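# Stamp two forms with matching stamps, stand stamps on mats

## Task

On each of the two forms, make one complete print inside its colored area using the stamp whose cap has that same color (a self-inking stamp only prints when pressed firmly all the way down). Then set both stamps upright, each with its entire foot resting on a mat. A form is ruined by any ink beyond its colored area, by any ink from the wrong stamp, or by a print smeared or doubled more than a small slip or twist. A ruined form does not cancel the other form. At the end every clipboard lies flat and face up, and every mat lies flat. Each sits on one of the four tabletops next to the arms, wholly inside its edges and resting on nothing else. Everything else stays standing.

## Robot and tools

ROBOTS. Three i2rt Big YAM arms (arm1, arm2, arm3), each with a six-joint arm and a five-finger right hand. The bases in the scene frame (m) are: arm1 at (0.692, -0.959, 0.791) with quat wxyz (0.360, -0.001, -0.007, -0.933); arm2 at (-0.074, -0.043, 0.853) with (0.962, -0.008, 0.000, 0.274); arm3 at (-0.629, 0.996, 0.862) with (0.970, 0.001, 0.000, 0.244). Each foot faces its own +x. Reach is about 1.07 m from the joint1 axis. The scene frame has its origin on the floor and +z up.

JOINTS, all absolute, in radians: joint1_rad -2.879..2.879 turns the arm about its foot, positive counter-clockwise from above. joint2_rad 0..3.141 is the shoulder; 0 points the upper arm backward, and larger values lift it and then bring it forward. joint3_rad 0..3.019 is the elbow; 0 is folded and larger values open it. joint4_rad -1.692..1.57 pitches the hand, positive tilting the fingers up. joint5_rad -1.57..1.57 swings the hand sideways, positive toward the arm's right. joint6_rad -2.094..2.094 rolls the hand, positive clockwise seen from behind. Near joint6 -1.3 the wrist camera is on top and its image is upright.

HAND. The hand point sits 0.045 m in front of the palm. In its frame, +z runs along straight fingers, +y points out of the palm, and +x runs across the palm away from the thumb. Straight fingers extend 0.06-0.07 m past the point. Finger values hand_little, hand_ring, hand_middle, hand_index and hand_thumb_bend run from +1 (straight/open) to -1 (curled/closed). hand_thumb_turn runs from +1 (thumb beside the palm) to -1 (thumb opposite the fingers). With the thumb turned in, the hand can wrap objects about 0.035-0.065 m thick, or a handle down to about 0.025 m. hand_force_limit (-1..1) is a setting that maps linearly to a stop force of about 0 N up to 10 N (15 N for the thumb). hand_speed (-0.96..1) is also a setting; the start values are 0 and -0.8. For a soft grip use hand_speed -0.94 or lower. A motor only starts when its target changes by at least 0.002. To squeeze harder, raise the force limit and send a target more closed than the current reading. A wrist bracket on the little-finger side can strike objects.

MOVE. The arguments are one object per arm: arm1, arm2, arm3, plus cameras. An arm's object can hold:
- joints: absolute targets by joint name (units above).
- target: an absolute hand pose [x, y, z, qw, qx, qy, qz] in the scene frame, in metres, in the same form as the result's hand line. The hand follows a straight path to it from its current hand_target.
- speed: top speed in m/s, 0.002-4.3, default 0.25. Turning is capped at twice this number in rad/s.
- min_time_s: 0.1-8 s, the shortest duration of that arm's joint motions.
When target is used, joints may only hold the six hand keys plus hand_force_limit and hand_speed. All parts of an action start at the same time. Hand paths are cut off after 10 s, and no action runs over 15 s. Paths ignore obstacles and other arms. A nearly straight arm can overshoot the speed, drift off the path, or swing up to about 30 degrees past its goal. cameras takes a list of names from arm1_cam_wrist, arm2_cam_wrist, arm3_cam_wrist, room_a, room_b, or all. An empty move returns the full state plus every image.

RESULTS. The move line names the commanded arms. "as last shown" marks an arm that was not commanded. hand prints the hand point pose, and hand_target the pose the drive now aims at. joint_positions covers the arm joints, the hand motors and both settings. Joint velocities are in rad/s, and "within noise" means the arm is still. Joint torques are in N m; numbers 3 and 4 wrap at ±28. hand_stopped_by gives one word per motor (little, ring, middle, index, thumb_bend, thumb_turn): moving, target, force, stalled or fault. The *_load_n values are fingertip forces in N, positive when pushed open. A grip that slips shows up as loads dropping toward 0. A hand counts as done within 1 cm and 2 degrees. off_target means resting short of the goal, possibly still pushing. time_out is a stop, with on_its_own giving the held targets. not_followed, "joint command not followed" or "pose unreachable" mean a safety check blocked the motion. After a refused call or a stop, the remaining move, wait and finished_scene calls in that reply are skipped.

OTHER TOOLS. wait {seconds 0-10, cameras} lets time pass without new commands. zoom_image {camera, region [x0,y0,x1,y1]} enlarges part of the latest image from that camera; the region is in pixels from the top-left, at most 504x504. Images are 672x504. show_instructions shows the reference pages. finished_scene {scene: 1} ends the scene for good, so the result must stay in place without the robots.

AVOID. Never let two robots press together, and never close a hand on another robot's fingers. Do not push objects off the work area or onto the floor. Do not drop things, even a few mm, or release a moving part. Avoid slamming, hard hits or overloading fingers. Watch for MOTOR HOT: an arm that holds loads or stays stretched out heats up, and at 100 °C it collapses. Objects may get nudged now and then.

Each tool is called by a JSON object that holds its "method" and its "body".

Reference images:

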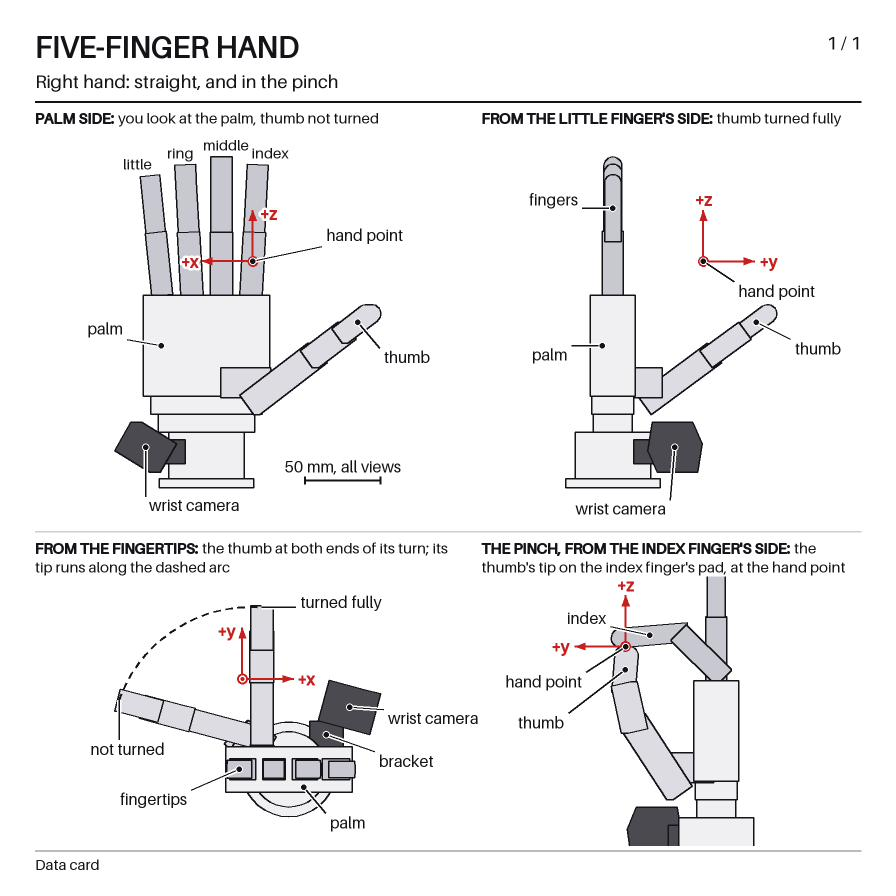

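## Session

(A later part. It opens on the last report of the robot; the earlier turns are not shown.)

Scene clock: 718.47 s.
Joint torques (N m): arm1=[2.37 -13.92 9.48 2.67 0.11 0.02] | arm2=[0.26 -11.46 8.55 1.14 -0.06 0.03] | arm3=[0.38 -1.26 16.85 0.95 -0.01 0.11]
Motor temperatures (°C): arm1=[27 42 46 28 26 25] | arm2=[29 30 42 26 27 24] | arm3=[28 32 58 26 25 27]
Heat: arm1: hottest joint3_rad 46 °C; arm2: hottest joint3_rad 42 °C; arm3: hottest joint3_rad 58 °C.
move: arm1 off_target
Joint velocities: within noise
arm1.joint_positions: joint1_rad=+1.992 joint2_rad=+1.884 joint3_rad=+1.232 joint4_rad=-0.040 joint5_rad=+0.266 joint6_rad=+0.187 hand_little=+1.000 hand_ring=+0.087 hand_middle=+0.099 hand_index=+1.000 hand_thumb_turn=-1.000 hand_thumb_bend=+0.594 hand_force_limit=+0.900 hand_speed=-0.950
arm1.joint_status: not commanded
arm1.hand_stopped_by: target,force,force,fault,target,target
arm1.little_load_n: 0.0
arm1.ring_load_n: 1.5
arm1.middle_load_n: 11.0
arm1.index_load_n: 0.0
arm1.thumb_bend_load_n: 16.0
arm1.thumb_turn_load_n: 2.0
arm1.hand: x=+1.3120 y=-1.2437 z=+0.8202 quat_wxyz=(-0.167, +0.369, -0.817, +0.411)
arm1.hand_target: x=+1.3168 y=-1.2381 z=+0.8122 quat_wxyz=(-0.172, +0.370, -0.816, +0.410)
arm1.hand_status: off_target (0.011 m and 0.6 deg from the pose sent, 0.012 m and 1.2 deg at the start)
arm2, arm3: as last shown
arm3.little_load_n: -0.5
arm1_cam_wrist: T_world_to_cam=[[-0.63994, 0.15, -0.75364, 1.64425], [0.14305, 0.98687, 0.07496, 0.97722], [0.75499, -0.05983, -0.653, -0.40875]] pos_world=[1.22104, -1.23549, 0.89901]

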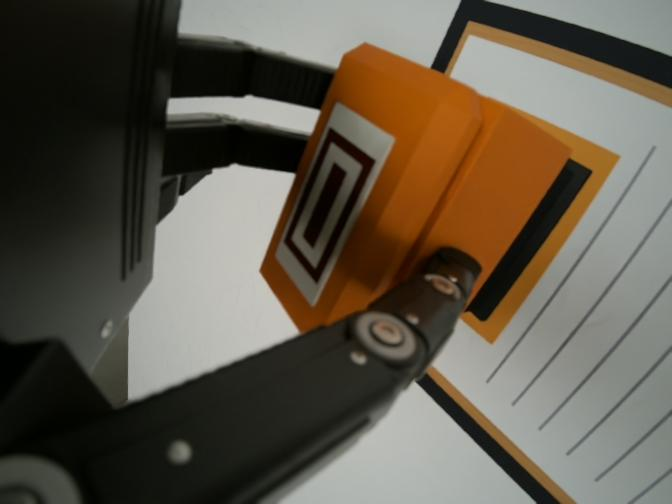

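{"method": "move", "body": {"arm1": {"target": [1.3240, -1.2416, 0.935, -0.1712, 0.3665, -0.8173, 0.4104], "speed": 0.1}}}

{"method": "move", "body": {"arm1": {"target": [1.3243, -1.2418, 0.8285, -0.1712, 0.3665, -0.8173, 0.4104], "speed": 0.06}, "cameras": ["arm1_cam_wrist"]}}

{"method": "zoom_image", "body": {"camera": "arm1_cam_wrist", "region": [420, 30, 672, 350]}}

Scene clock: 723.63 s.
Joint torques (N m): arm1=[2.26 -16.91 16.02 1.36 0.18 0.01] | arm2=[0.26 -11.46 8.57 1.14 -0.06 0.04] | arm3=[0.5 -1.08 16.83 0.98 -0.01 0.09]
Motor temperatures (°C): arm1=[27 42 47 28 26 25] | arm2=[29 30 42 26 27 24] | arm3=[28 32 59 26 25 27]
Heat: arm1: hottest joint3_rad 47 °C; arm2: hottest joint3_rad 42 °C; arm3: hottest joint3_rad 59 °C.
move: arm1 off_target
Joint velocities: within noise
arm1.joint_positions: joint1_rad=+1.992 joint2_rad=+1.781 joint3_rad=+1.328 joint4_rad=-0.314 joint5_rad=+0.266 joint6_rad=+0.191 hand_little=+1.000 hand_ring=+0.087 hand_middle=+0.099 hand_index=+1.000 hand_thumb_turn=-1.000 hand_thumb_bend=+0.594 hand_force_limit=+0.900 hand_speed=-0.950
arm1.joint_status: not commanded
arm1.hand_stopped_by: target,force,force,fault,target,target
arm1.little_load_n: 0.0
arm1.ring_load_n: 1.5
arm1.middle_load_n: 11.5
arm1.index_load_n: 0.0
arm1.thumb_bend_load_n: 16.0
arm1.thumb_turn_load_n: 2.5
arm1.hand: x=+1.3006 y=-1.2375 z=+0.8892 quat_wxyz=(-0.145, +0.379, -0.829, +0.386)
arm1.hand_target: x=+1.3217 y=-1.2405 z=+0.9353 quat_wxyz=(-0.172, +0.367, -0.817, +0.410)
arm1.hand_status: off_target (0.052 m and 4.5 deg from the pose sent, 0.115 m and 0.6 deg at the start)
arm2, arm3: as last shown
arm3.little_load_n: 0.0
arm3.middle_load_n: -0.5
pictures: none

Scene clock: 726.00 s.
Joint torques (N m): arm1=[2.43 -15.27 10.66 2.81 0.2 0.03] | arm2=[0.38 -11.46 8.55 1.14 -0.06 0.03] | arm3=[0.38 -1.14 16.88 1.01 -0.01 0.11]
Motor temperatures (°C): arm1=[27 42 47 28 26 25] | arm2=[29 30 42 26 27 24] | arm3=[28 32 59 26 25 27]
Heat: arm1: hottest joint3_rad 47 °C; arm2: hottest joint3_rad 42 °C; arm3: hottest joint3_rad 59 °C.
move: arm1 off_target
Joint velocities: within noise
arm1.joint_positions: joint1_rad=+1.992 joint2_rad=+1.889 joint3_rad=+1.261 joint4_rad=-0.095 joint5_rad=+0.268 joint6_rad=+0.192 hand_little=+1.000 hand_ring=+0.087 hand_middle=+0.099 hand_index=+1.000 hand_thumb_turn=-1.000 hand_thumb_bend=+0.594 hand_force_limit=+0.900 hand_speed=-0.950
arm1.joint_status: not commanded
arm1.hand_stopped_by: target,force,force,fault,target,target
arm1.little_load_n: 0.0
arm1.ring_load_n: 1.5
arm1.middle_load_n: 11.5
arm1.index_load_n: 0.0
arm1.thumb_bend_load_n: 15.5
arm1.thumb_turn_load_n: 2.5
arm1.hand: x=+1.3125 y=-1.2438 z=+0.8213 quat_wxyz=(-0.158, +0.371, -0.823, +0.401)
arm1.hand_target: x=+1.3239 y=-1.2417 z=+0.8286 quat_wxyz=(-0.171, +0.366, -0.817, +0.410)
arm1.hand_status: off_target (0.014 m and 2.0 deg from the pose sent, 0.065 m and 4.5 deg at the start)
arm2.joint_positions: joint1_rad=-0.205 joint2_rad=+1.338 joint3_rad=+1.140 joint4_rad=-0.547 joint5_rad=-0.177 joint6_rad=-0.166 hand_little=+1.000 hand_ring=+1.000 hand_middle=+1.000 hand_index=+1.000 hand_thumb_turn=-1.000 hand_thumb_bend=+1.000 hand_force_limit=+0.100 hand_speed=-0.500
arm2.joint_status: not commanded
arm2.hand_stopped_by: target,target,target,target,target,target
arm2.little_load_n: 0.0
arm2.ring_load_n: 0.0
arm2.middle_load_n: 0.0
arm2.index_load_n: 0.0
arm2.thumb_bend_load_n: -0.5
arm2.thumb_turn_load_n: 0.0
arm2.hand: x=+0.3990 y=+0.1900 z=+1.0670 quat_wxyz=(-0.354, +0.808, -0.426, +0.198)
arm2.hand_target: x=+0.3930 y=+0.1909 z=+1.0612 quat_wxyz=(-0.349, +0.810, -0.430, +0.191)
arm2.hand_status: not commanded
arm3.joint_positions: joint1_rad=-0.085 joint2_rad=+0.663 joint3_rad=+0.707 joint4_rad=-0.823 joint5_rad=+0.001 joint6_rad=-0.013 hand_little=+1.000 hand_ring=+1.000 hand_middle=+1.000 hand_index=+1.000 hand_thumb_turn=-1.000 hand_thumb_bend=+1.000 hand_force_limit=+0.100 hand_speed=-0.500
arm3.joint_status: not commanded
arm3.hand_stopped_by: target,target,target,target,target,target
arm3.little_load_n: 0.0
arm3.ring_load_n: -0.5
arm3.middle_load_n: 0.0
arm3.index_load_n: -0.5
arm3.thumb_bend_load_n: 0.0
arm3.thumb_turn_load_n: 0.0
arm3.hand: x=-0.3698 y=+1.1403 z=+1.0649 quat_wxyz=(-0.322, +0.774, -0.502, +0.214)
arm3.hand_target: x=-0.3612 y=+1.1493 z=+1.0994 quat_wxyz=(-0.345, +0.765, -0.496, +0.223)
arm3.hand_status: not commanded
arm1_cam_wrist: T_world_to_cam=[[-0.65843, 0.16442, -0.73447, 1.6718], [0.15022, 0.98492, 0.08582, 0.95652], [0.7375, -0.05382, -0.6732, -0.36127]] pos_world=[1.22351, -1.23642, 0.90258]

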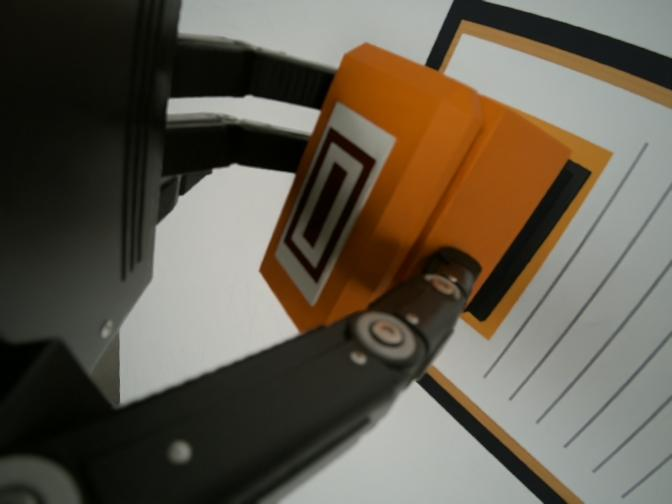

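Scaled by 1.575 from the camera's image (finer frame: 960x720).

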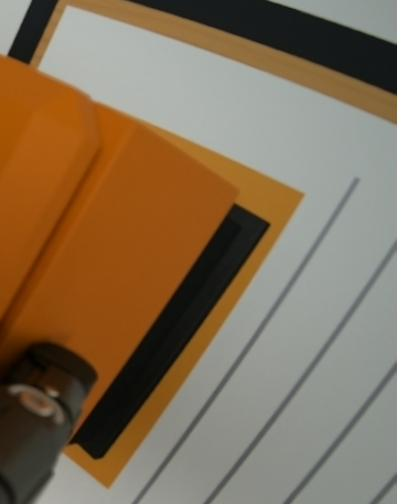

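{"method": "move", "body": {"arm1": {"target": [1.3215, -1.2400, 0.818, -0.1690, 0.3685, -0.8185, 0.4070], "speed": 0.04}, "cameras": ["arm1_cam_wrist"]}}

{"method": "zoom_image", "body": {"camera": "arm1_cam_wrist", "region": [420, 30, 672, 350]}}

Scene clock: 729.60 s.
Joint torques (N m): arm1=[2.49 -14.39 10.1 2.88 0.13 0.02] | arm2=[0.26 -11.46 8.55 1.14 -0.06 0.03] | arm3=[0.38 -1.26 16.83 1.02 -0.01 0.11]
Motor temperatures (°C): arm1=[27 42 47 28 26 25] | arm2=[29 30 42 26 27 24] | arm3=[28 32 59 26 25 27]
Heat: arm1: hottest joint3_rad 47 °C; arm2: hottest joint3_rad 42 °C; arm3: hottest joint3_rad 59 °C.
move: arm1 done
Joint velocities: within noise
arm1.joint_positions: joint1_rad=+1.992 joint2_rad=+1.889 joint3_rad=+1.255 joint4_rad=-0.080 joint5_rad=+0.268 joint6_rad=+0.192 hand_little=+1.000 hand_ring=+0.087 hand_middle=+0.099 hand_index=+1.000 hand_thumb_turn=-1.000 hand_thumb_bend=+0.594 hand_force_limit=+0.900 hand_speed=-0.950
arm1.joint_status: not commanded
arm1.hand_stopped_by: target,force,force,fault,target,target
arm1.little_load_n: 0.0
arm1.ring_load_n: 1.5
arm1.middle_load_n: 11.5
arm1.index_load_n: -0.5
arm1.thumb_bend_load_n: 15.5
arm1.thumb_turn_load_n: 2.5
arm1.hand: x=+1.3131 y=-1.2441 z=+0.8209 quat_wxyz=(-0.161, +0.370, -0.821, +0.404)
arm1.hand_target: x=+1.3213 y=-1.2399 z=+0.8181 quat_wxyz=(-0.169, +0.368, -0.819, +0.407)
arm1.hand_status: done (0.010 m and 1.1 deg from the pose sent, 0.010 m and 1.5 deg at the start)
arm2, arm3: as last shown
arm2.thumb_bend_load_n: 0.0
arm3.ring_load_n: 0.0
arm3.index_load_n: 0.0
arm1_cam_wrist: T_world_to_cam=[[-0.65248, 0.16176, -0.74034, 1.66562], [0.14942, 0.98523, 0.08358, 0.96], [0.74293, -0.05609, -0.66701, -0.3771]] pos_world=[1.22349, -1.23641, 0.90136]

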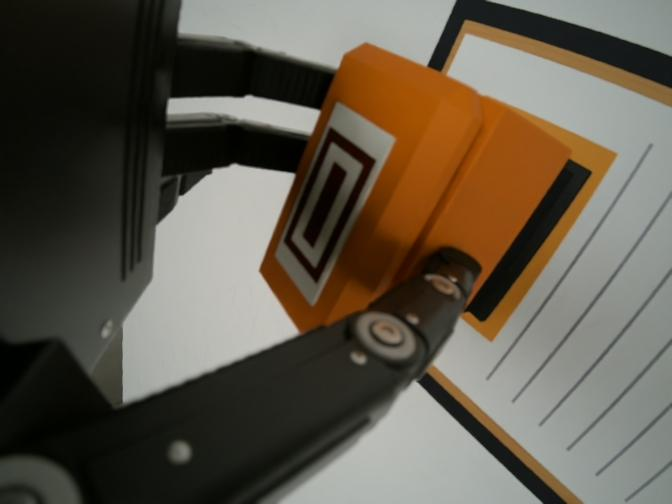

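Scaled by 1.575 from the camera's image (finer frame: 960x720).

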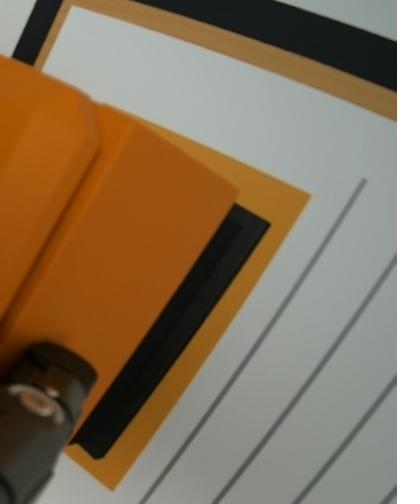

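{"method": "move", "body": {"arm1": {"target": [1.3231, -1.2420, 0.935, -0.1741, 0.3722, -0.8147, 0.4092], "speed": 0.1}}}

{"method": "move", "body": {"arm1": {"target": [1.3234, -1.2422, 0.821, -0.1741, 0.3722, -0.8147, 0.4092], "speed": 0.06}, "cameras": ["arm1_cam_wrist"]}}

{"method": "zoom_image", "body": {"camera": "arm1_cam_wrist", "region": [420, 30, 672, 350]}}

Scene clock: 732.70 s.
Joint torques (N m): arm1=[1.9 -16.85 15.99 1.39 0.09 -0.1] | arm2=[0.32 -11.52 8.55 1.16 -0.06 0.04] | arm3=[0.44 -1.14 16.84 1.02 -0.02 0.11]
Motor temperatures (°C): arm1=[27 42 47 28 26 25] | arm2=[29 30 42 26 26 24] | arm3=[28 32 59 26 25 27]
Heat: arm1: hottest joint3_rad 47 °C; arm2: hottest joint3_rad 42 °C; arm3: hottest joint3_rad 59 °C.
move: arm1 off_target
Joint velocities: within noise
arm1.joint_positions: joint1_rad=+1.992 joint2_rad=+1.779 joint3_rad=+1.325 joint4_rad=-0.309 joint5_rad=+0.255 joint6_rad=+0.192 hand_little=+1.000 hand_ring=+0.087 hand_middle=+0.099 hand_index=+1.000 hand_thumb_turn=-1.000 hand_thumb_bend=+0.594 hand_force_limit=+0.900 hand_speed=-0.950
arm1.joint_status: not commanded
arm1.hand_stopped_by: target,force,force,fault,target,target
arm1.little_load_n: 0.0
arm1.ring_load_n: 1.5
arm1.middle_load_n: 11.5
arm1.index_load_n: 0.0
arm1.thumb_bend_load_n: 15.5
arm1.thumb_turn_load_n: 2.5
arm1.hand: x=+1.3018 y=-1.2354 z=+0.8900 quat_wxyz=(-0.151, +0.379, -0.828, +0.384)
arm1.hand_target: x=+1.3209 y=-1.2411 z=+0.9355 quat_wxyz=(-0.174, +0.372, -0.815, +0.409)
arm1.hand_status: off_target (0.050 m and 4.3 deg from the pose sent, 0.115 m and 1.9 deg at the start)
arm2, arm3: as last shown
pictures: none

Scene clock: 735.17 s.
Joint torques (N m): arm1=[2.08 -14.97 10.28 2.69 0.18 -0.09] | arm2=[0.32 -11.46 8.55 1.16 -0.05 0.04] | arm3=[0.62 -1.08 16.79 1.02 -0.01 0.1]
Motor temperatures (°C): arm1=[27 42 47 28 26 25] | arm2=[29 30 42 26 26 24] | arm3=[28 32 59 26 25 27]
Heat: arm1: hottest joint3_rad 47 °C; arm2: hottest joint3_rad 42 °C; arm3: hottest joint3_rad 59 °C.
move: arm1 done
Joint velocities: within noise
arm1.joint_positions: joint1_rad=+1.992 joint2_rad=+1.891 joint3_rad=+1.256 joint4_rad=-0.072 joint5_rad=+0.254 joint6_rad=+0.192 hand_little=+1.000 hand_ring=+0.087 hand_middle=+0.099 hand_index=+1.000 hand_thumb_turn=-1.000 hand_thumb_bend=+0.594 hand_force_limit=+0.900 hand_speed=-0.950
arm1.joint_status: not commanded
arm1.hand_stopped_by: target,force,force,fault,target,target
arm1.little_load_n: 0.0
arm1.ring_load_n: 1.5
arm1.middle_load_n: 11.5
arm1.index_load_n: 0.0
arm1.thumb_bend_load_n: 16.0
arm1.thumb_turn_load_n: 2.5
arm1.hand: x=+1.3162 y=-1.2423 z=+0.8215 quat_wxyz=(-0.168, +0.372, -0.819, +0.403)
arm1.hand_target: x=+1.3232 y=-1.2422 z=+0.8212 quat_wxyz=(-0.174, +0.372, -0.815, +0.409)
arm1.hand_status: done (0.007 m and 1.2 deg from the pose sent, 0.073 m and 4.3 deg at the start)
arm2, arm3: as last shown
arm3.index_load_n: 0.5
arm1_cam_wrist: T_world_to_cam=[[-0.64668, 0.15809, -0.7462, 1.66043], [0.13775, 0.98641, 0.0896, 0.96956], [0.75022, -0.04484, -0.65967, -0.38046]] pos_world=[1.22565, -1.23594, 0.90115]

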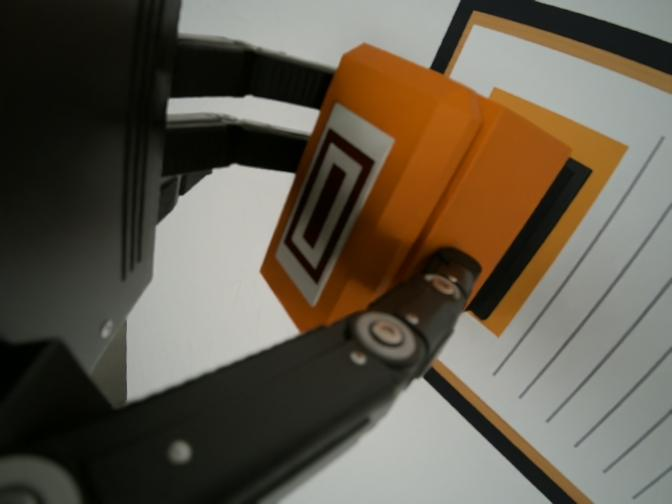

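Scaled by 1.575 from the camera's image (finer frame: 960x720).

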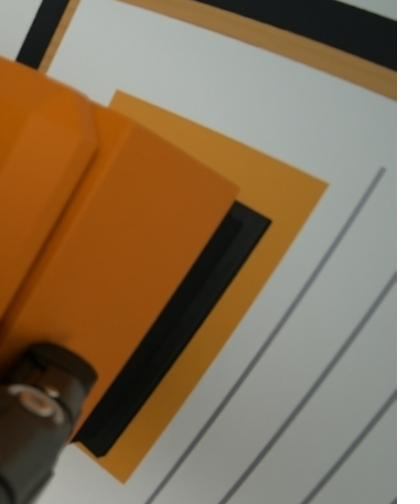

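{"method": "move", "body": {"arm1": {"target": [1.3234, -1.2420, 0.935, -0.1712, 0.3665, -0.8173, 0.4104], "speed": 0.1}}}

{"method": "move", "body": {"arm1": {"target": [1.3236, -1.2423, 0.828, -0.1712, 0.3665, -0.8173, 0.4104], "speed": 0.06}, "cameras": ["arm1_cam_wrist"]}}

{"method": "zoom_image", "body": {"camera": "arm1_cam_wrist", "region": [420, 30, 672, 350]}}

Scene clock: 741.07 s.
Joint torques (N m): arm1=[2.14 -16.85 15.95 1.33 0.33 0] | arm2=[0.26 -11.46 8.55 1.14 -0.06 0.03] | arm3=[0.38 -0.91 16.83 0.99 -0.01 0.1]
Motor temperatures (°C): arm1=[27 41 47 28 26 25] | arm2=[29 30 42 26 26 24] | arm3=[28 32 59 26 25 27]
Heat: arm1: hottest joint3_rad 47 °C; arm2: hottest joint3_rad 42 °C; arm3: hottest joint3_rad 59 °C.
move: arm1 off_target
Joint velocities: within noise
arm1.joint_positions: joint1_rad=+1.992 joint2_rad=+1.780 joint3_rad=+1.328 joint4_rad=-0.313 joint5_rad=+0.262 joint6_rad=+0.192 hand_little=+1.000 hand_ring=+0.087 hand_middle=+0.099 hand_index=+1.000 hand_thumb_turn=-1.000 hand_thumb_bend=+0.594 hand_force_limit=+0.900 hand_speed=-0.950
arm1.joint_status: not commanded
arm1.hand_stopped_by: target,force,force,fault,target,target
arm1.little_load_n: 0.0
arm1.ring_load_n: 1.5
arm1.middle_load_n: 11.5
arm1.index_load_n: 0.0
arm1.thumb_bend_load_n: 15.5
arm1.thumb_turn_load_n: 2.5
arm1.hand: x=+1.3011 y=-1.2365 z=+0.8898 quat_wxyz=(-0.147, +0.379, -0.829, +0.385)
arm1.hand_target: x=+1.3211 y=-1.2411 z=+0.9354 quat_wxyz=(-0.171, +0.366, -0.817, +0.410)
arm1.hand_status: off_target (0.051 m and 4.4 deg from the pose sent, 0.114 m and 1.2 deg at the start)
arm2, arm3: as last shown
arm2.little_load_n: -0.5
arm3.index_load_n: 0.0
pictures: none

Scene clock: 743.43 s.
Joint torques (N m): arm1=[2.2 -15.27 10.65 2.84 0.24 0.01] | arm2=[0.26 -11.46 8.57 1.14 -0.06 0.03] | arm3=[0.44 -1.08 16.84 1.02 0 0.1]
Motor temperatures (°C): arm1=[27 41 47 28 26 25] | arm2=[29 30 42 26 26 24] | arm3=[28 32 59 26 25 27]
Heat: arm1: hottest joint3_rad 47 °C; arm2: hottest joint3_rad 42 °C; arm3: hottest joint3_rad 59 °C.
move: arm1 off_target
Joint velocities: within noise
arm1.joint_positions: joint1_rad=+1.992 joint2_rad=+1.888 joint3_rad=+1.259 joint4_rad=-0.093 joint5_rad=+0.266 joint6_rad=+0.192 hand_little=+1.000 hand_ring=+0.087 hand_middle=+0.099 hand_index=+1.000 hand_thumb_turn=-1.000 hand_thumb_bend=+0.594 hand_force_limit=+0.900 hand_speed=-0.950
arm1.joint_status: not commanded
arm1.hand_stopped_by: target,force,force,fault,target,target
arm1.little_load_n: 0.0
arm1.ring_load_n: 1.5
arm1.middle_load_n: 11.5
arm1.index_load_n: -0.5
arm1.thumb_bend_load_n: 16.0
arm1.thumb_turn_load_n: 2.5
arm1.hand: x=+1.3126 y=-1.2433 z=+0.8215 quat_wxyz=(-0.159, +0.371, -0.822, +0.401)
arm1.hand_target: x=+1.3233 y=-1.2422 z=+0.8282 quat_wxyz=(-0.171, +0.367, -0.817, +0.410)
arm1.hand_status: off_target (0.013 m and 1.9 deg from the pose sent, 0.066 m and 4.4 deg at the start)
arm2, arm3: as last shown
arm2.little_load_n: 0.0
arm2.index_load_n: -0.5
arm3.index_load_n: -0.5
arm1_cam_wrist: T_world_to_cam=[[-0.65736, 0.16365, -0.73559, 1.67048], [0.1485, 0.98513, 0.08645, 0.95791], [0.7388, -0.05241, -0.67189, -0.36227]] pos_world=[1.2235, -1.23602, 0.90258]

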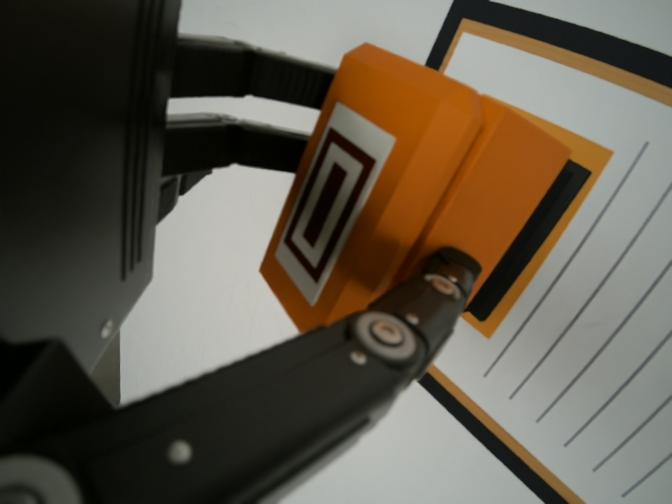

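Scaled by 1.575 from the camera's image (finer frame: 960x720).

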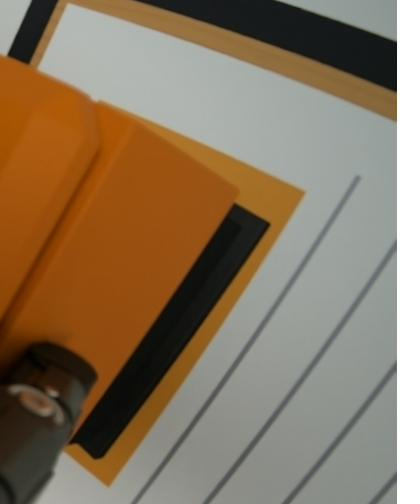

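{"method": "move", "body": {"arm1": {"joints": {"hand_middle": 0.45, "hand_ring": 0.45, "hand_thumb_bend": 0.78, "hand_speed": -0.9}}, "cameras": ["arm1_cam_wrist"]}}

{"method": "zoom_image", "body": {"camera": "arm1_cam_wrist", "region": [420, 30, 672, 350]}}

Scene clock: 748.53 s.
Joint torques (N m): arm1=[2.32 -15.27 10.62 2.67 0.23 0.01] | arm2=[0.32 -11.46 8.55 1.14 -0.06 0.04] | arm3=[0.44 -1.14 16.83 1.01 0 0.1]
Motor temperatures (°C): arm1=[27 42 47 28 26 25] | arm2=[29 30 42 26 26 24] | arm3=[28 32 59 26 25 27]
Heat: arm1: hottest joint3_rad 47 °C; arm2: hottest joint3_rad 42 °C; arm3: hottest joint3_rad 59 °C.
move: arm1 done
Joint velocities: within noise
arm1.joint_positions: joint1_rad=+1.992 joint2_rad=+1.888 joint3_rad=+1.259 joint4_rad=-0.089 joint5_rad=+0.266 joint6_rad=+0.192 hand_little=+1.000 hand_ring=+0.450 hand_middle=+0.450 hand_index=+1.000 hand_thumb_turn=-1.000 hand_thumb_bend=+0.780 hand_force_limit=+0.900 hand_speed=-0.900
arm1.joint_status: all done
arm1.hand_stopped_by: target,target,target,fault,target,target
arm1.little_load_n: 0.0
arm1.ring_load_n: 0.0
arm1.middle_load_n: 0.0
arm1.index_load_n: 0.0
arm1.thumb_bend_load_n: 0.5
arm1.thumb_turn_load_n: 0.0
arm1.hand: x=+1.3134 y=-1.2436 z=+0.8221 quat_wxyz=(-0.160, +0.371, -0.822, +0.402)
arm1.hand_target: x=+1.3233 y=-1.2422 z=+0.8282 quat_wxyz=(-0.171, +0.367, -0.817, +0.410)
arm1.hand_status: not commanded
arm2, arm3: as last shown
arm2.index_load_n: 0.0
arm3.index_load_n: 0.0
arm1_cam_wrist: T_world_to_cam=[[-0.65475, 0.16245, -0.73818, 1.66871], [0.14812, 0.98527, 0.08544, 0.95957], [0.74119, -0.0534, -0.66917, -0.36905]] pos_world=[1.22399, -1.23622, 0.90287]

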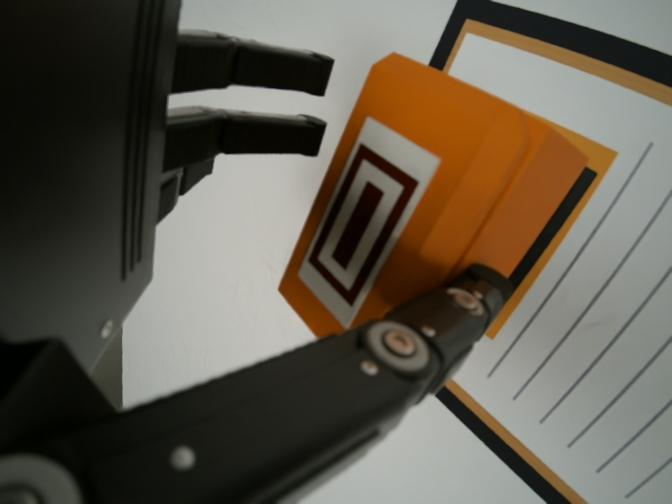

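Scaled by 1.575 from the camera's image (finer frame: 960x720).

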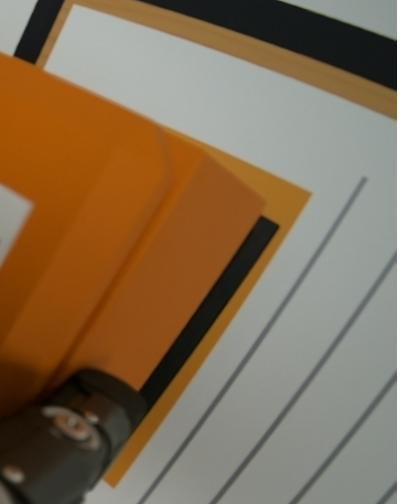

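{"method": "move", "body": {"arm1": {"joints": {"hand_middle": 1.0, "hand_ring": 1.0, "hand_thumb_bend": 1.0, "hand_speed": -0.6}}, "cameras": ["arm1_cam_wrist"]}}

{"method": "zoom_image", "body": {"camera": "arm1_cam_wrist", "region": [420, 30, 672, 350]}}

Scene clock: 750.93 s.
Joint torques (N m): arm1=[2.26 -15.27 10.63 2.55 0.23 0.02] | arm2=[0.32 -11.52 8.57 1.14 -0.06 0.03] | arm3=[0.32 -1.08 16.84 0.98 -0.01 0.1]
Motor temperatures (°C): arm1=[27 42 46 28 26 25] | arm2=[29 30 42 26 26 24] | arm3=[28 32 59 26 25 27]
Heat: arm1: hottest joint3_rad 46 °C; arm2: hottest joint3_rad 42 °C; arm3: hottest joint3_rad 59 °C.
move: arm1 done
Joint velocities: within noise
arm1.joint_positions: joint1_rad=+1.992 joint2_rad=+1.888 joint3_rad=+1.259 joint4_rad=-0.087 joint5_rad=+0.266 joint6_rad=+0.192 hand_little=+1.000 hand_ring=+1.000 hand_middle=+1.000 hand_index=+1.000 hand_thumb_turn=-1.000 hand_thumb_bend=+1.000 hand_force_limit=+0.900 hand_speed=-0.600
arm1.joint_status: all done
arm1.hand_stopped_by: target,target,target,fault,target,target
arm1.little_load_n: 0.0
arm1.ring_load_n: 0.0
arm1.middle_load_n: 0.0
arm1.index_load_n: 0.0
arm1.thumb_bend_load_n: 0.0
arm1.thumb_turn_load_n: 0.0
arm1.hand: x=+1.3139 y=-1.2438 z=+0.8225 quat_wxyz=(-0.161, +0.371, -0.821, +0.403)
arm1.hand_target: x=+1.3233 y=-1.2422 z=+0.8282 quat_wxyz=(-0.171, +0.366, -0.817, +0.410)
arm1.hand_status: not commanded
arm2, arm3: as last shown
arm1_cam_wrist: T_world_to_cam=[[-0.65326, 0.16178, -0.73965, 1.66775], [0.14794, 0.98535, 0.08486, 0.96055], [0.74254, -0.05399, -0.66762, -0.37293]] pos_world=[1.22429, -1.23641, 0.90306]

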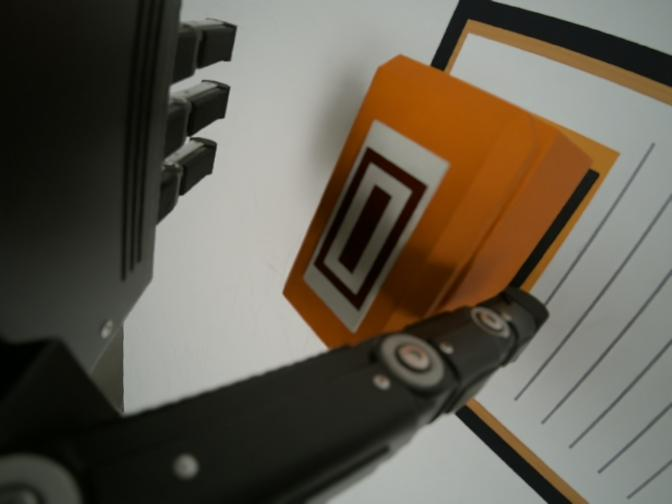

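Scaled by 1.575 from the camera's image (finer frame: 960x720).

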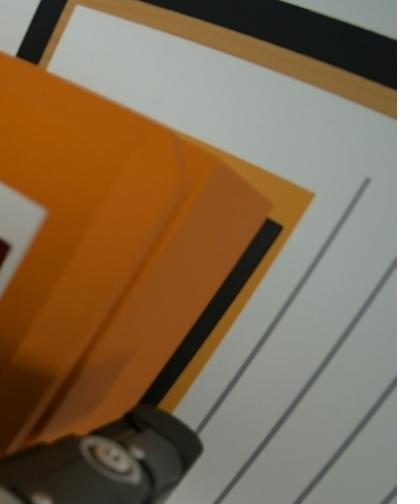

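{"method": "move", "body": {"arm1": {"target": [1.3160, -1.2370, 0.935, -0.1712, 0.3665, -0.8173, 0.4104], "speed": 0.08}}}

{"method": "move", "body": {"arm1": {"target": [1.2660, -1.1900, 1.02, -0.1712, 0.3665, -0.8173, 0.4104], "speed": 0.15}, "cameras": ["arm1_cam_wrist", "room_b"]}}

Scene clock: 753.93 s.
Joint torques (N m): arm1=[2.26 -15.91 15.17 1.22 0.26 0.02] | arm2=[0.38 -11.52 8.57 1.14 -0.06 0.04] | arm3=[0.32 -1.14 16.83 1.01 0 0.11]
Motor temperatures (°C): arm1=[27 42 46 28 26 25] | arm2=[29 30 42 26 26 24] | arm3=[28 32 59 26 25 27]
Heat: arm1: hottest joint3_rad 46 °C; arm2: hottest joint3_rad 42 °C; arm3: hottest joint3_rad 59 °C.
move: arm1 off_target
Joint velocities: within noise
arm1.joint_positions: joint1_rad=+1.992 joint2_rad=+1.752 joint3_rad=+1.311 joint4_rad=-0.303 joint5_rad=+0.266 joint6_rad=+0.192 hand_little=+1.000 hand_ring=+1.000 hand_middle=+1.000 hand_index=+1.000 hand_thumb_turn=-1.000 hand_thumb_bend=+1.000 hand_force_limit=+0.900 hand_speed=-0.600
arm1.joint_status: not commanded
arm1.hand_stopped_by: target,target,target,fault,target,target
arm1.little_load_n: 0.0
arm1.ring_load_n: -0.5
arm1.middle_load_n: 0.0
arm1.index_load_n: 0.0
arm1.thumb_bend_load_n: 0.0
arm1.thumb_turn_load_n: 0.0
arm1.hand: x=+1.2977 y=-1.2357 z=+0.9010 quat_wxyz=(-0.152, +0.375, -0.826, +0.393)
arm1.hand_target: x=+1.3146 y=-1.2364 z=+0.9352 quat_wxyz=(-0.171, +0.366, -0.817, +0.410)
arm1.hand_status: off_target (0.039 m and 3.2 deg from the pose sent, 0.113 m and 1.6 deg at the start)
arm2.joint_positions: joint1_rad=-0.205 joint2_rad=+1.338 joint3_rad=+1.140 joint4_rad=-0.547 joint5_rad=-0.177 joint6_rad=-0.166 hand_little=+1.000 hand_ring=+1.000 hand_middle=+1.000 hand_index=+1.000 hand_thumb_turn=-1.000 hand_thumb_bend=+1.000 hand_force_limit=+0.100 hand_speed=-0.500
arm2.joint_status: not commanded
arm2.hand_stopped_by: target,target,target,target,target,target
arm2.little_load_n: 0.0
arm2.ring_load_n: 0.0
arm2.middle_load_n: -0.5
arm2.index_load_n: 0.0
arm2.thumb_bend_load_n: 0.0
arm2.thumb_turn_load_n: 0.0
arm2.hand: x=+0.3990 y=+0.1900 z=+1.0670 quat_wxyz=(-0.354, +0.808, -0.426, +0.198)
arm2.hand_target: x=+0.3930 y=+0.1909 z=+1.0612 quat_wxyz=(-0.349, +0.810, -0.430, +0.191)
arm2.hand_status: not commanded
arm3.joint_positions: joint1_rad=-0.085 joint2_rad=+0.663 joint3_rad=+0.707 joint4_rad=-0.823 joint5_rad=+0.001 joint6_rad=-0.013 hand_little=+1.000 hand_ring=+1.000 hand_middle=+1.000 hand_index=+1.000 hand_thumb_turn=-1.000 hand_thumb_bend=+1.000 hand_force_limit=+0.100 hand_speed=-0.500
arm3.joint_status: not commanded
arm3.hand_stopped_by: target,target,target,target,target,target
arm3.little_load_n: 0.0
arm3.ring_load_n: 0.0
arm3.middle_load_n: 0.0
arm3.index_load_n: 0.0
arm3.thumb_bend_load_n: 0.0
arm3.thumb_turn_load_n: 0.0
arm3.hand: x=-0.3698 y=+1.1403 z=+1.0649 quat_wxyz=(-0.322, +0.774, -0.502, +0.214)
arm3.hand_target: x=-0.3612 y=+1.1493 z=+1.0994 quat_wxyz=(-0.345, +0.765, -0.496, +0.223)
arm3.hand_status: not commanded
pictures: none

Scene clock: 755.43 s.
Joint torques (N m): arm1=[2.49 -13.27 12.75 1.31 0.32 0.01] | arm2=[0.32 -11.46 8.55 1.14 -0.06 0.04] | arm3=[0.32 -1.03 16.83 1.02 -0.01 0.1]
Motor temperatures (°C): arm1=[27 42 47 28 26 25] | arm2=[29 30 42 26 26 24] | arm3=[28 32 59 26 25 27]
Heat: arm1: hottest joint3_rad 47 °C; arm2: hottest joint3_rad 42 °C; arm3: hottest joint3_rad 59 °C.
move: arm1 off_target
Joint velocities: within noise
arm1.joint_positions: joint1_rad=+2.036 joint2_rad=+1.531 joint3_rad=+1.311 joint4_rad=-0.494 joint5_rad=+0.300 joint6_rad=+0.221 hand_little=+1.000 hand_ring=+1.000 hand_middle=+1.000 hand_index=+1.000 hand_thumb_turn=-1.000 hand_thumb_bend=+1.000 hand_force_limit=+0.900 hand_speed=-0.600
arm1.joint_status: not commanded
arm1.hand_stopped_by: target,target,target,fault,target,target
arm1.little_load_n: 0.0
arm1.ring_load_n: 0.0
arm1.middle_load_n: 0.0
arm1.index_load_n: 0.0
arm1.thumb_bend_load_n: 0.0
arm1.thumb_turn_load_n: 0.0
arm1.hand: x=+1.2628 y=-1.1950 z=+1.0070 quat_wxyz=(-0.164, +0.369, -0.820, +0.406)
arm1.hand_target: x=+1.2659 y=-1.1899 z=+1.0200 quat_wxyz=(-0.171, +0.367, -0.817, +0.410)
arm1.hand_status: off_target (0.014 m and 1.1 deg from the pose sent, 0.131 m and 3.2 deg at the start)
arm2, arm3: as last shown
arm2.middle_load_n: 0.0
arm1_cam_wrist: T_world_to_cam=[[-0.64687, 0.15767, -0.74613, 1.75653], [0.1466, 0.98586, 0.08123, 0.91023], [0.74838, -0.05683, -0.66083, -0.22684]] pos_world=[1.17257, -1.1872, 1.08674]

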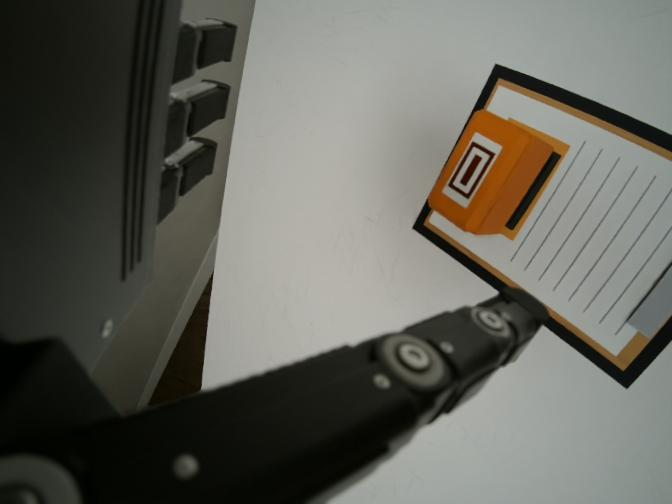

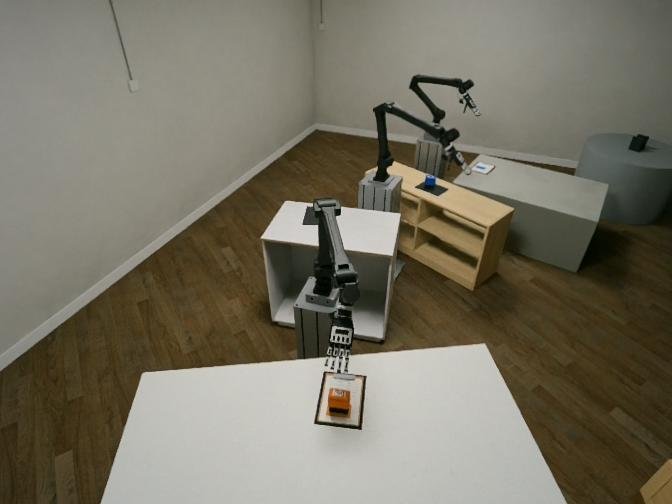

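{"method": "zoom_image", "body": {"camera": "arm1_cam_wrist", "region": [415, 90, 595, 260]}}

{"method": "zoom_image", "body": {"camera": "room_b", "region": [300, 360, 380, 440]}}

Scaled by 2.800 from the camera's image (finer frame: 960x720).

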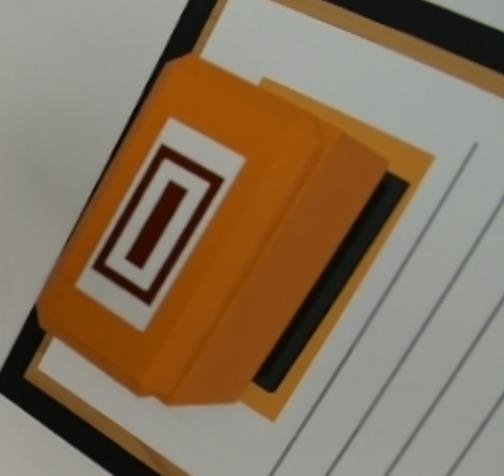

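Scaled by 6.300 from the camera's image (finer frame: 960x720).

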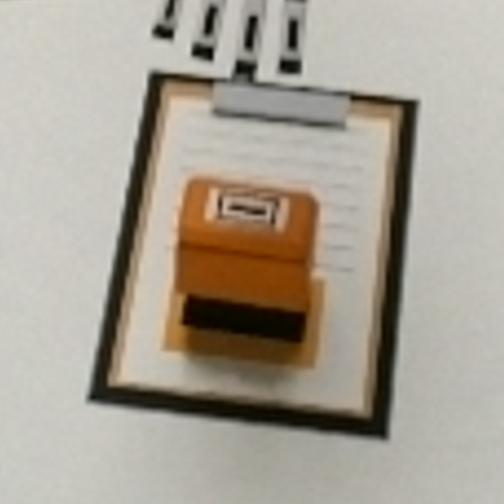

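{"method": "zoom_image", "body": {"camera": "room_b", "region": [320, 385, 360, 425]}}

Scaled by 12.600 from the camera's image (finer frame: 960x720).

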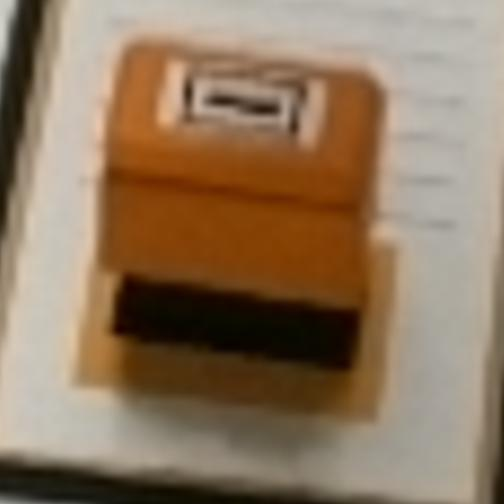

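{"method": "move", "body": {"arm1": {"target": [1.150, -1.294, 1.01, -0.3100, 0.6881, -0.5981, 0.2694], "speed": 0.2}, "cameras": ["arm1_cam_wrist"]}}

Scene clock: 770.73 s.
Joint torques (N m): arm1=[1.03 -11.87 15.91 0.83 -0.68 -0.12] | arm2=[0.32 -11.46 8.58 1.16 -0.06 0.04] | arm3=[0.38 -1.08 16.83 1.03 0 0.11]
Motor temperatures (°C): arm1=[27 41 49 28 26 25] | arm2=[28 30 42 26 26 24] | arm3=[28 32 60 26 25 27]
Heat: arm1: hottest joint3_rad 49 °C; arm2: hottest joint3_rad 42 °C; arm3: hottest joint3_rad 60 °C.
move: arm1 off_target
Joint velocities: within noise
arm1.joint_positions: joint1_rad=+1.590 joint2_rad=+1.608 joint3_rad=+1.418 joint4_rad=-0.844 joint5_rad=-0.665 joint6_rad=-0.743 hand_little=+1.000 hand_ring=+1.000 hand_middle=+1.000 hand_index=+1.000 hand_thumb_turn=-1.000 hand_thumb_bend=+1.000 hand_force_limit=+0.900 hand_speed=-0.600
arm1.joint_status: not commanded
arm1.hand_stopped_by: target,target,target,fault,target,target
arm1.little_load_n: 0.0
arm1.ring_load_n: 0.0
arm1.middle_load_n: 0.0
arm1.index_load_n: 0.0
arm1.thumb_bend_load_n: 0.0
arm1.thumb_turn_load_n: 0.0
arm1.hand: x=+1.1415 y=-1.2808 z=+0.9938 quat_wxyz=(-0.312, +0.686, -0.606, +0.254)
arm1.hand_target: x=+1.1493 y=-1.2935 z=+1.0102 quat_wxyz=(-0.310, +0.688, -0.598, +0.270)
arm1.hand_status: off_target (0.023 m and 2.0 deg from the pose sent, 0.150 m and 50.5 deg at the start)
arm2, arm3: as last shown
arm2.index_load_n: -0.5
arm1_cam_wrist: T_world_to_cam=[[-0.59832, -0.3592, -0.71623, 0.93458], [-0.65213, 0.73768, 0.17481, 1.51451], [0.46555, 0.57167, -0.67561, 0.9929]] pos_world=[1.08458, -1.34912, 1.07543]

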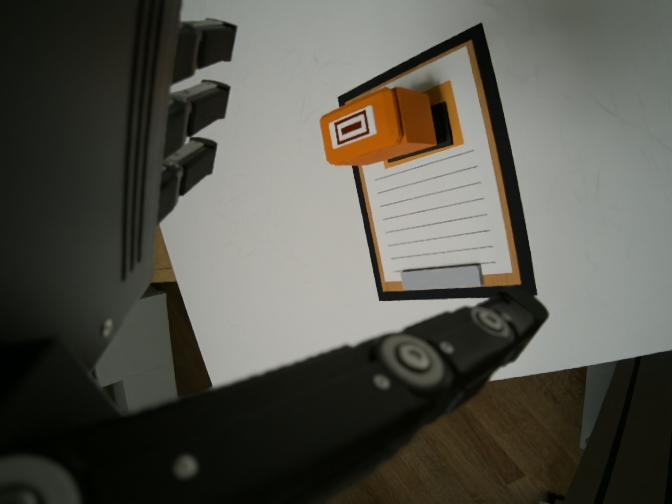

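{"method": "zoom_image", "body": {"camera": "arm1_cam_wrist", "region": [370, 70, 480, 180]}}

Scaled by 4.582 from the camera's image (finer frame: 960x720).

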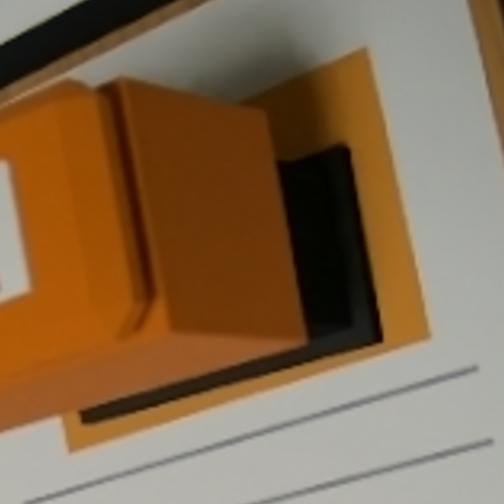

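{"method": "move", "body": {"arm1": {"target": [1.3050, -1.2320, 1.00, -0.1624, 0.3606, -0.8373, 0.3772], "speed": 0.2}}}

{"method": "move", "body": {"arm1": {"target": [1.3150, -1.2375, 0.880, -0.1624, 0.3606, -0.8373, 0.3772], "speed": 0.1}, "cameras": ["arm1_cam_wrist"]}}

Scene clock: 793.70 s.
Joint torques (N m): arm1=[2.26 -13.22 16.38 1.17 0.3 0.02] | arm2=[0.26 -11.46 8.57 1.16 -0.06 0.03] | arm3=[0.5 -1.14 16.84 1.02 -0.01 0.11]
Motor temperatures (°C): arm1=[27 40 54 28 26 25] | arm2=[28 30 42 26 26 24] | arm3=[28 32 60 26 25 27]
Heat: arm1: hottest joint3_rad 54 °C; arm2: hottest joint3_rad 42 °C; arm3: hottest joint3_rad 60 °C.
move: arm1 off_target
Joint velocities: within noise
arm1.joint_positions: joint1_rad=+1.984 joint2_rad=+1.678 joint3_rad=+1.453 joint4_rad=-0.571 joint5_rad=+0.243 joint6_rad=+0.232 hand_little=+1.000 hand_ring=+1.000 hand_middle=+1.000 hand_index=+1.000 hand_thumb_turn=-1.000 hand_thumb_bend=+1.000 hand_force_limit=+0.900 hand_speed=-0.600
arm1.joint_status: not commanded
arm1.hand_stopped_by: target,target,target,fault,target,target
arm1.little_load_n: 0.0
arm1.ring_load_n: 0.0
arm1.middle_load_n: 0.0
arm1.index_load_n: 0.0
arm1.thumb_bend_load_n: 0.0
arm1.thumb_turn_load_n: 0.0
arm1.hand: x=+1.2885 y=-1.2293 z=+0.9804 quat_wxyz=(-0.151, +0.367, -0.841, +0.367)
arm1.hand_target: x=+1.3039 y=-1.2316 z=+1.0001 quat_wxyz=(-0.163, +0.361, -0.837, +0.377)
arm1.hand_status: off_target (0.026 m and 1.9 deg from the pose sent, 0.171 m and 51.3 deg at the start)
arm2, arm3: as last shown
arm2.ring_load_n: -0.5
arm2.index_load_n: 0.0
pictures: none

Scene clock: 795.67 s.
Joint torques (N m): arm1=[2.32 -14.56 11.11 2.52 0.3 0.03] | arm2=[0.32 -11.52 8.57 1.14 -0.06 0.03] | arm3=[0.5 -0.97 16.85 1.05 -0.01 0.1]
Motor temperatures (°C): arm1=[27 40 54 28 26 25] | arm2=[28 30 42 26 26 24] | arm3=[28 32 60 26 25 27]
Heat: arm1: hottest joint3_rad 54 °C; arm2: hottest joint3_rad 42 °C; arm3: hottest joint3_rad 60 °C.
move: arm1 done
Joint velocities: within noise
arm1.joint_positions: joint1_rad=+1.984 joint2_rad=+1.811 joint3_rad=+1.345 joint4_rad=-0.318 joint5_rad=+0.244 joint6_rad=+0.233 hand_little=+1.000 hand_ring=+1.000 hand_middle=+1.000 hand_index=+1.000 hand_thumb_turn=-1.000 hand_thumb_bend=+1.000 hand_force_limit=+0.900 hand_speed=-0.600
arm1.joint_status: not commanded
arm1.hand_stopped_by: target,target,target,fault,target,target
arm1.little_load_n: 0.0
arm1.ring_load_n: 0.0
arm1.middle_load_n: 0.0
arm1.index_load_n: 0.0
arm1.thumb_bend_load_n: 0.0
arm1.thumb_turn_load_n: 0.0
arm1.hand: x=+1.3066 y=-1.2390 z=+0.8782 quat_wxyz=(-0.154, +0.364, -0.840, +0.371)
arm1.hand_target: x=+1.3148 y=-1.2375 z=+0.8800 quat_wxyz=(-0.162, +0.361, -0.838, +0.377)
arm1.hand_status: done (0.009 m and 1.3 deg from the pose sent, 0.104 m and 1.9 deg at the start)
arm2, arm3: as last shown
arm2.ring_load_n: 0.0
arm1_cam_wrist: T_world_to_cam=[[-0.67519, 0.22051, -0.70391, 1.77343], [0.17053, 0.97508, 0.14189, 0.85979], [0.71766, -0.02423, -0.69597, -0.23579]] pos_world=[1.22001, -1.23514, 0.96223]

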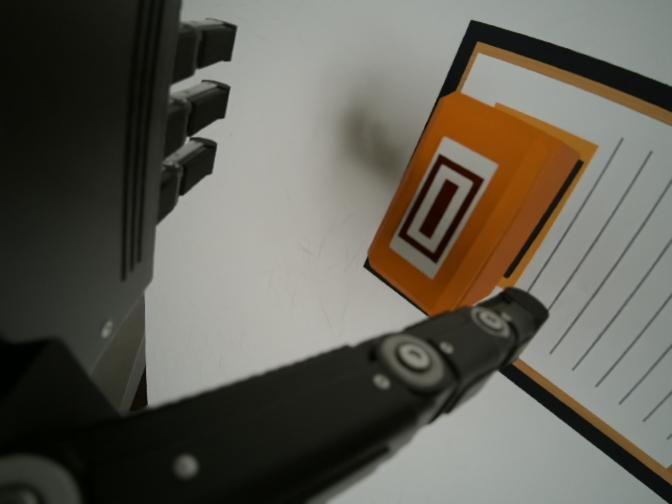

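{"method": "move", "body": {"arm1": {"target": [1.3140, -1.2375, 0.834, -0.1624, 0.3606, -0.8373, 0.3772], "speed": 0.06}, "cameras": ["arm1_cam_wrist"]}}

Scene clock: 797.63 s.
Joint torques (N m): arm1=[2.2 -14.62 10.45 2.5 0.29 0.03] | arm2=[0.38 -11.46 8.55 1.16 -0.06 0.03] | arm3=[0.32 -1.08 16.85 0.99 -0.01 0.1]
Motor temperatures (°C): arm1=[27 40 53 28 26 25] | arm2=[28 30 42 26 26 24] | arm3=[28 32 60 26 25 27]
Heat: arm1: hottest joint3_rad 53 °C; arm2: hottest joint3_rad 42 °C; arm3: hottest joint3_rad 60 °C.
move: arm1 done
Joint velocities: within noise
arm1.joint_positions: joint1_rad=+1.984 joint2_rad=+1.865 joint3_rad=+1.293 joint4_rad=-0.209 joint5_rad=+0.244 joint6_rad=+0.233 hand_little=+1.000 hand_ring=+1.000 hand_middle=+1.000 hand_index=+1.000 hand_thumb_turn=-1.000 hand_thumb_bend=+1.000 hand_force_limit=+0.900 hand_speed=-0.600
arm1.joint_status: not commanded
arm1.hand_stopped_by: target,target,target,fault,target,target
arm1.little_load_n: 0.0
arm1.ring_load_n: 0.0
arm1.middle_load_n: 0.0
arm1.index_load_n: 0.0
arm1.thumb_bend_load_n: 0.0
arm1.thumb_turn_load_n: 0.0
arm1.hand: x=+1.3067 y=-1.2396 z=+0.8353 quat_wxyz=(-0.156, +0.364, -0.839, +0.373)
arm1.hand_target: x=+1.3138 y=-1.2375 z=+0.8341 quat_wxyz=(-0.162, +0.361, -0.837, +0.377)
arm1.hand_status: done (0.008 m and 1.0 deg from the pose sent, 0.045 m and 1.3 deg at the start)
arm2, arm3: as last shown
arm1_cam_wrist: T_world_to_cam=[[-0.67199, 0.21899, -0.70744, 1.74028], [0.1698, 0.97539, 0.14064, 0.86878], [0.72083, -0.02561, -0.69264, -0.27437]] pos_world=[1.2197, -1.23554, 0.91892]

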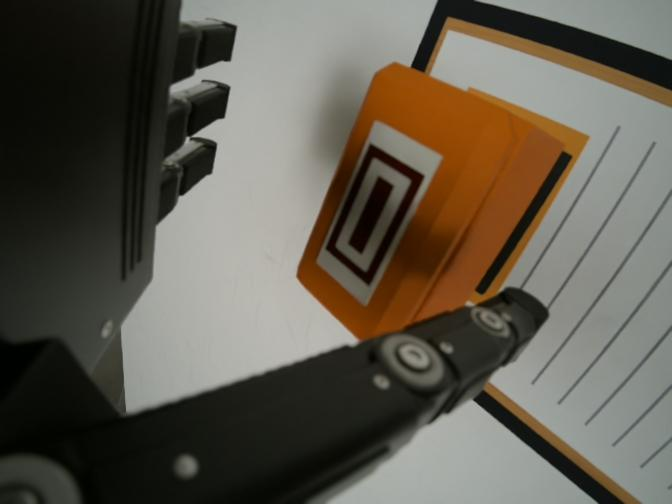

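{"method": "move", "body": {"arm1": {"target": [1.3130, -1.2372, 0.8225, -0.1624, 0.3606, -0.8373, 0.3772], "speed": 0.05, "joints": {"hand_speed": -0.7}}, "cameras": ["arm1_cam_wrist"]}}

Scene clock: 799.47 s.
Joint torques (N m): arm1=[2.2 -14.68 10.25 2.43 0.29 0.03] | arm2=[0.32 -11.46 8.55 1.14 -0.06 0.03] | arm3=[0.38 -0.97 16.85 1.03 -0.01 0.11]
Motor temperatures (°C): arm1=[27 40 53 28 26 25] | arm2=[28 30 42 26 26 24] | arm3=[28 32 60 26 25 27]
Heat: arm1: hottest joint3_rad 53 °C; arm2: hottest joint3_rad 42 °C; arm3: hottest joint3_rad 60 °C.
move: arm1 done
Joint velocities: within noise
arm1.joint_positions: joint1_rad=+1.984 joint2_rad=+1.878 joint3_rad=+1.280 joint4_rad=-0.180 joint5_rad=+0.244 joint6_rad=+0.233 hand_little=+1.000 hand_ring=+1.000 hand_middle=+1.000 hand_index=+1.000 hand_thumb_turn=-1.000 hand_thumb_bend=+1.000 hand_force_limit=+0.900 hand_speed=-0.700
arm1.joint_status: all done
arm1.hand_stopped_by: target,target,target,fault,target,target
arm1.little_load_n: 0.0
arm1.ring_load_n: 0.0
arm1.middle_load_n: 0.0
arm1.index_load_n: 0.0
arm1.thumb_bend_load_n: 0.0
arm1.thumb_turn_load_n: 0.0
arm1.hand: x=+1.3060 y=-1.2394 z=+0.8244 quat_wxyz=(-0.156, +0.364, -0.839, +0.373)
arm1.hand_target: x=+1.3128 y=-1.2372 z=+0.8226 quat_wxyz=(-0.162, +0.361, -0.837, +0.377)
arm1.hand_status: done (0.008 m and 0.9 deg from the pose sent, 0.014 m and 1.0 deg at the start)
arm2, arm3: as last shown
arm3.middle_load_n: 0.5
arm1_cam_wrist: T_world_to_cam=[[-0.67123, 0.21875, -0.70824, 1.73147], [0.16969, 0.97544, 0.14045, 0.87062], [0.72156, -0.02591, -0.69186, -0.28343]] pos_world=[1.21899, -1.23533, 0.90792]

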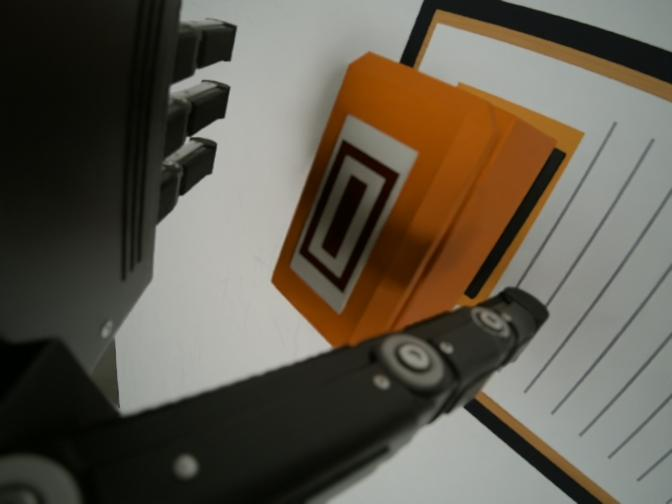

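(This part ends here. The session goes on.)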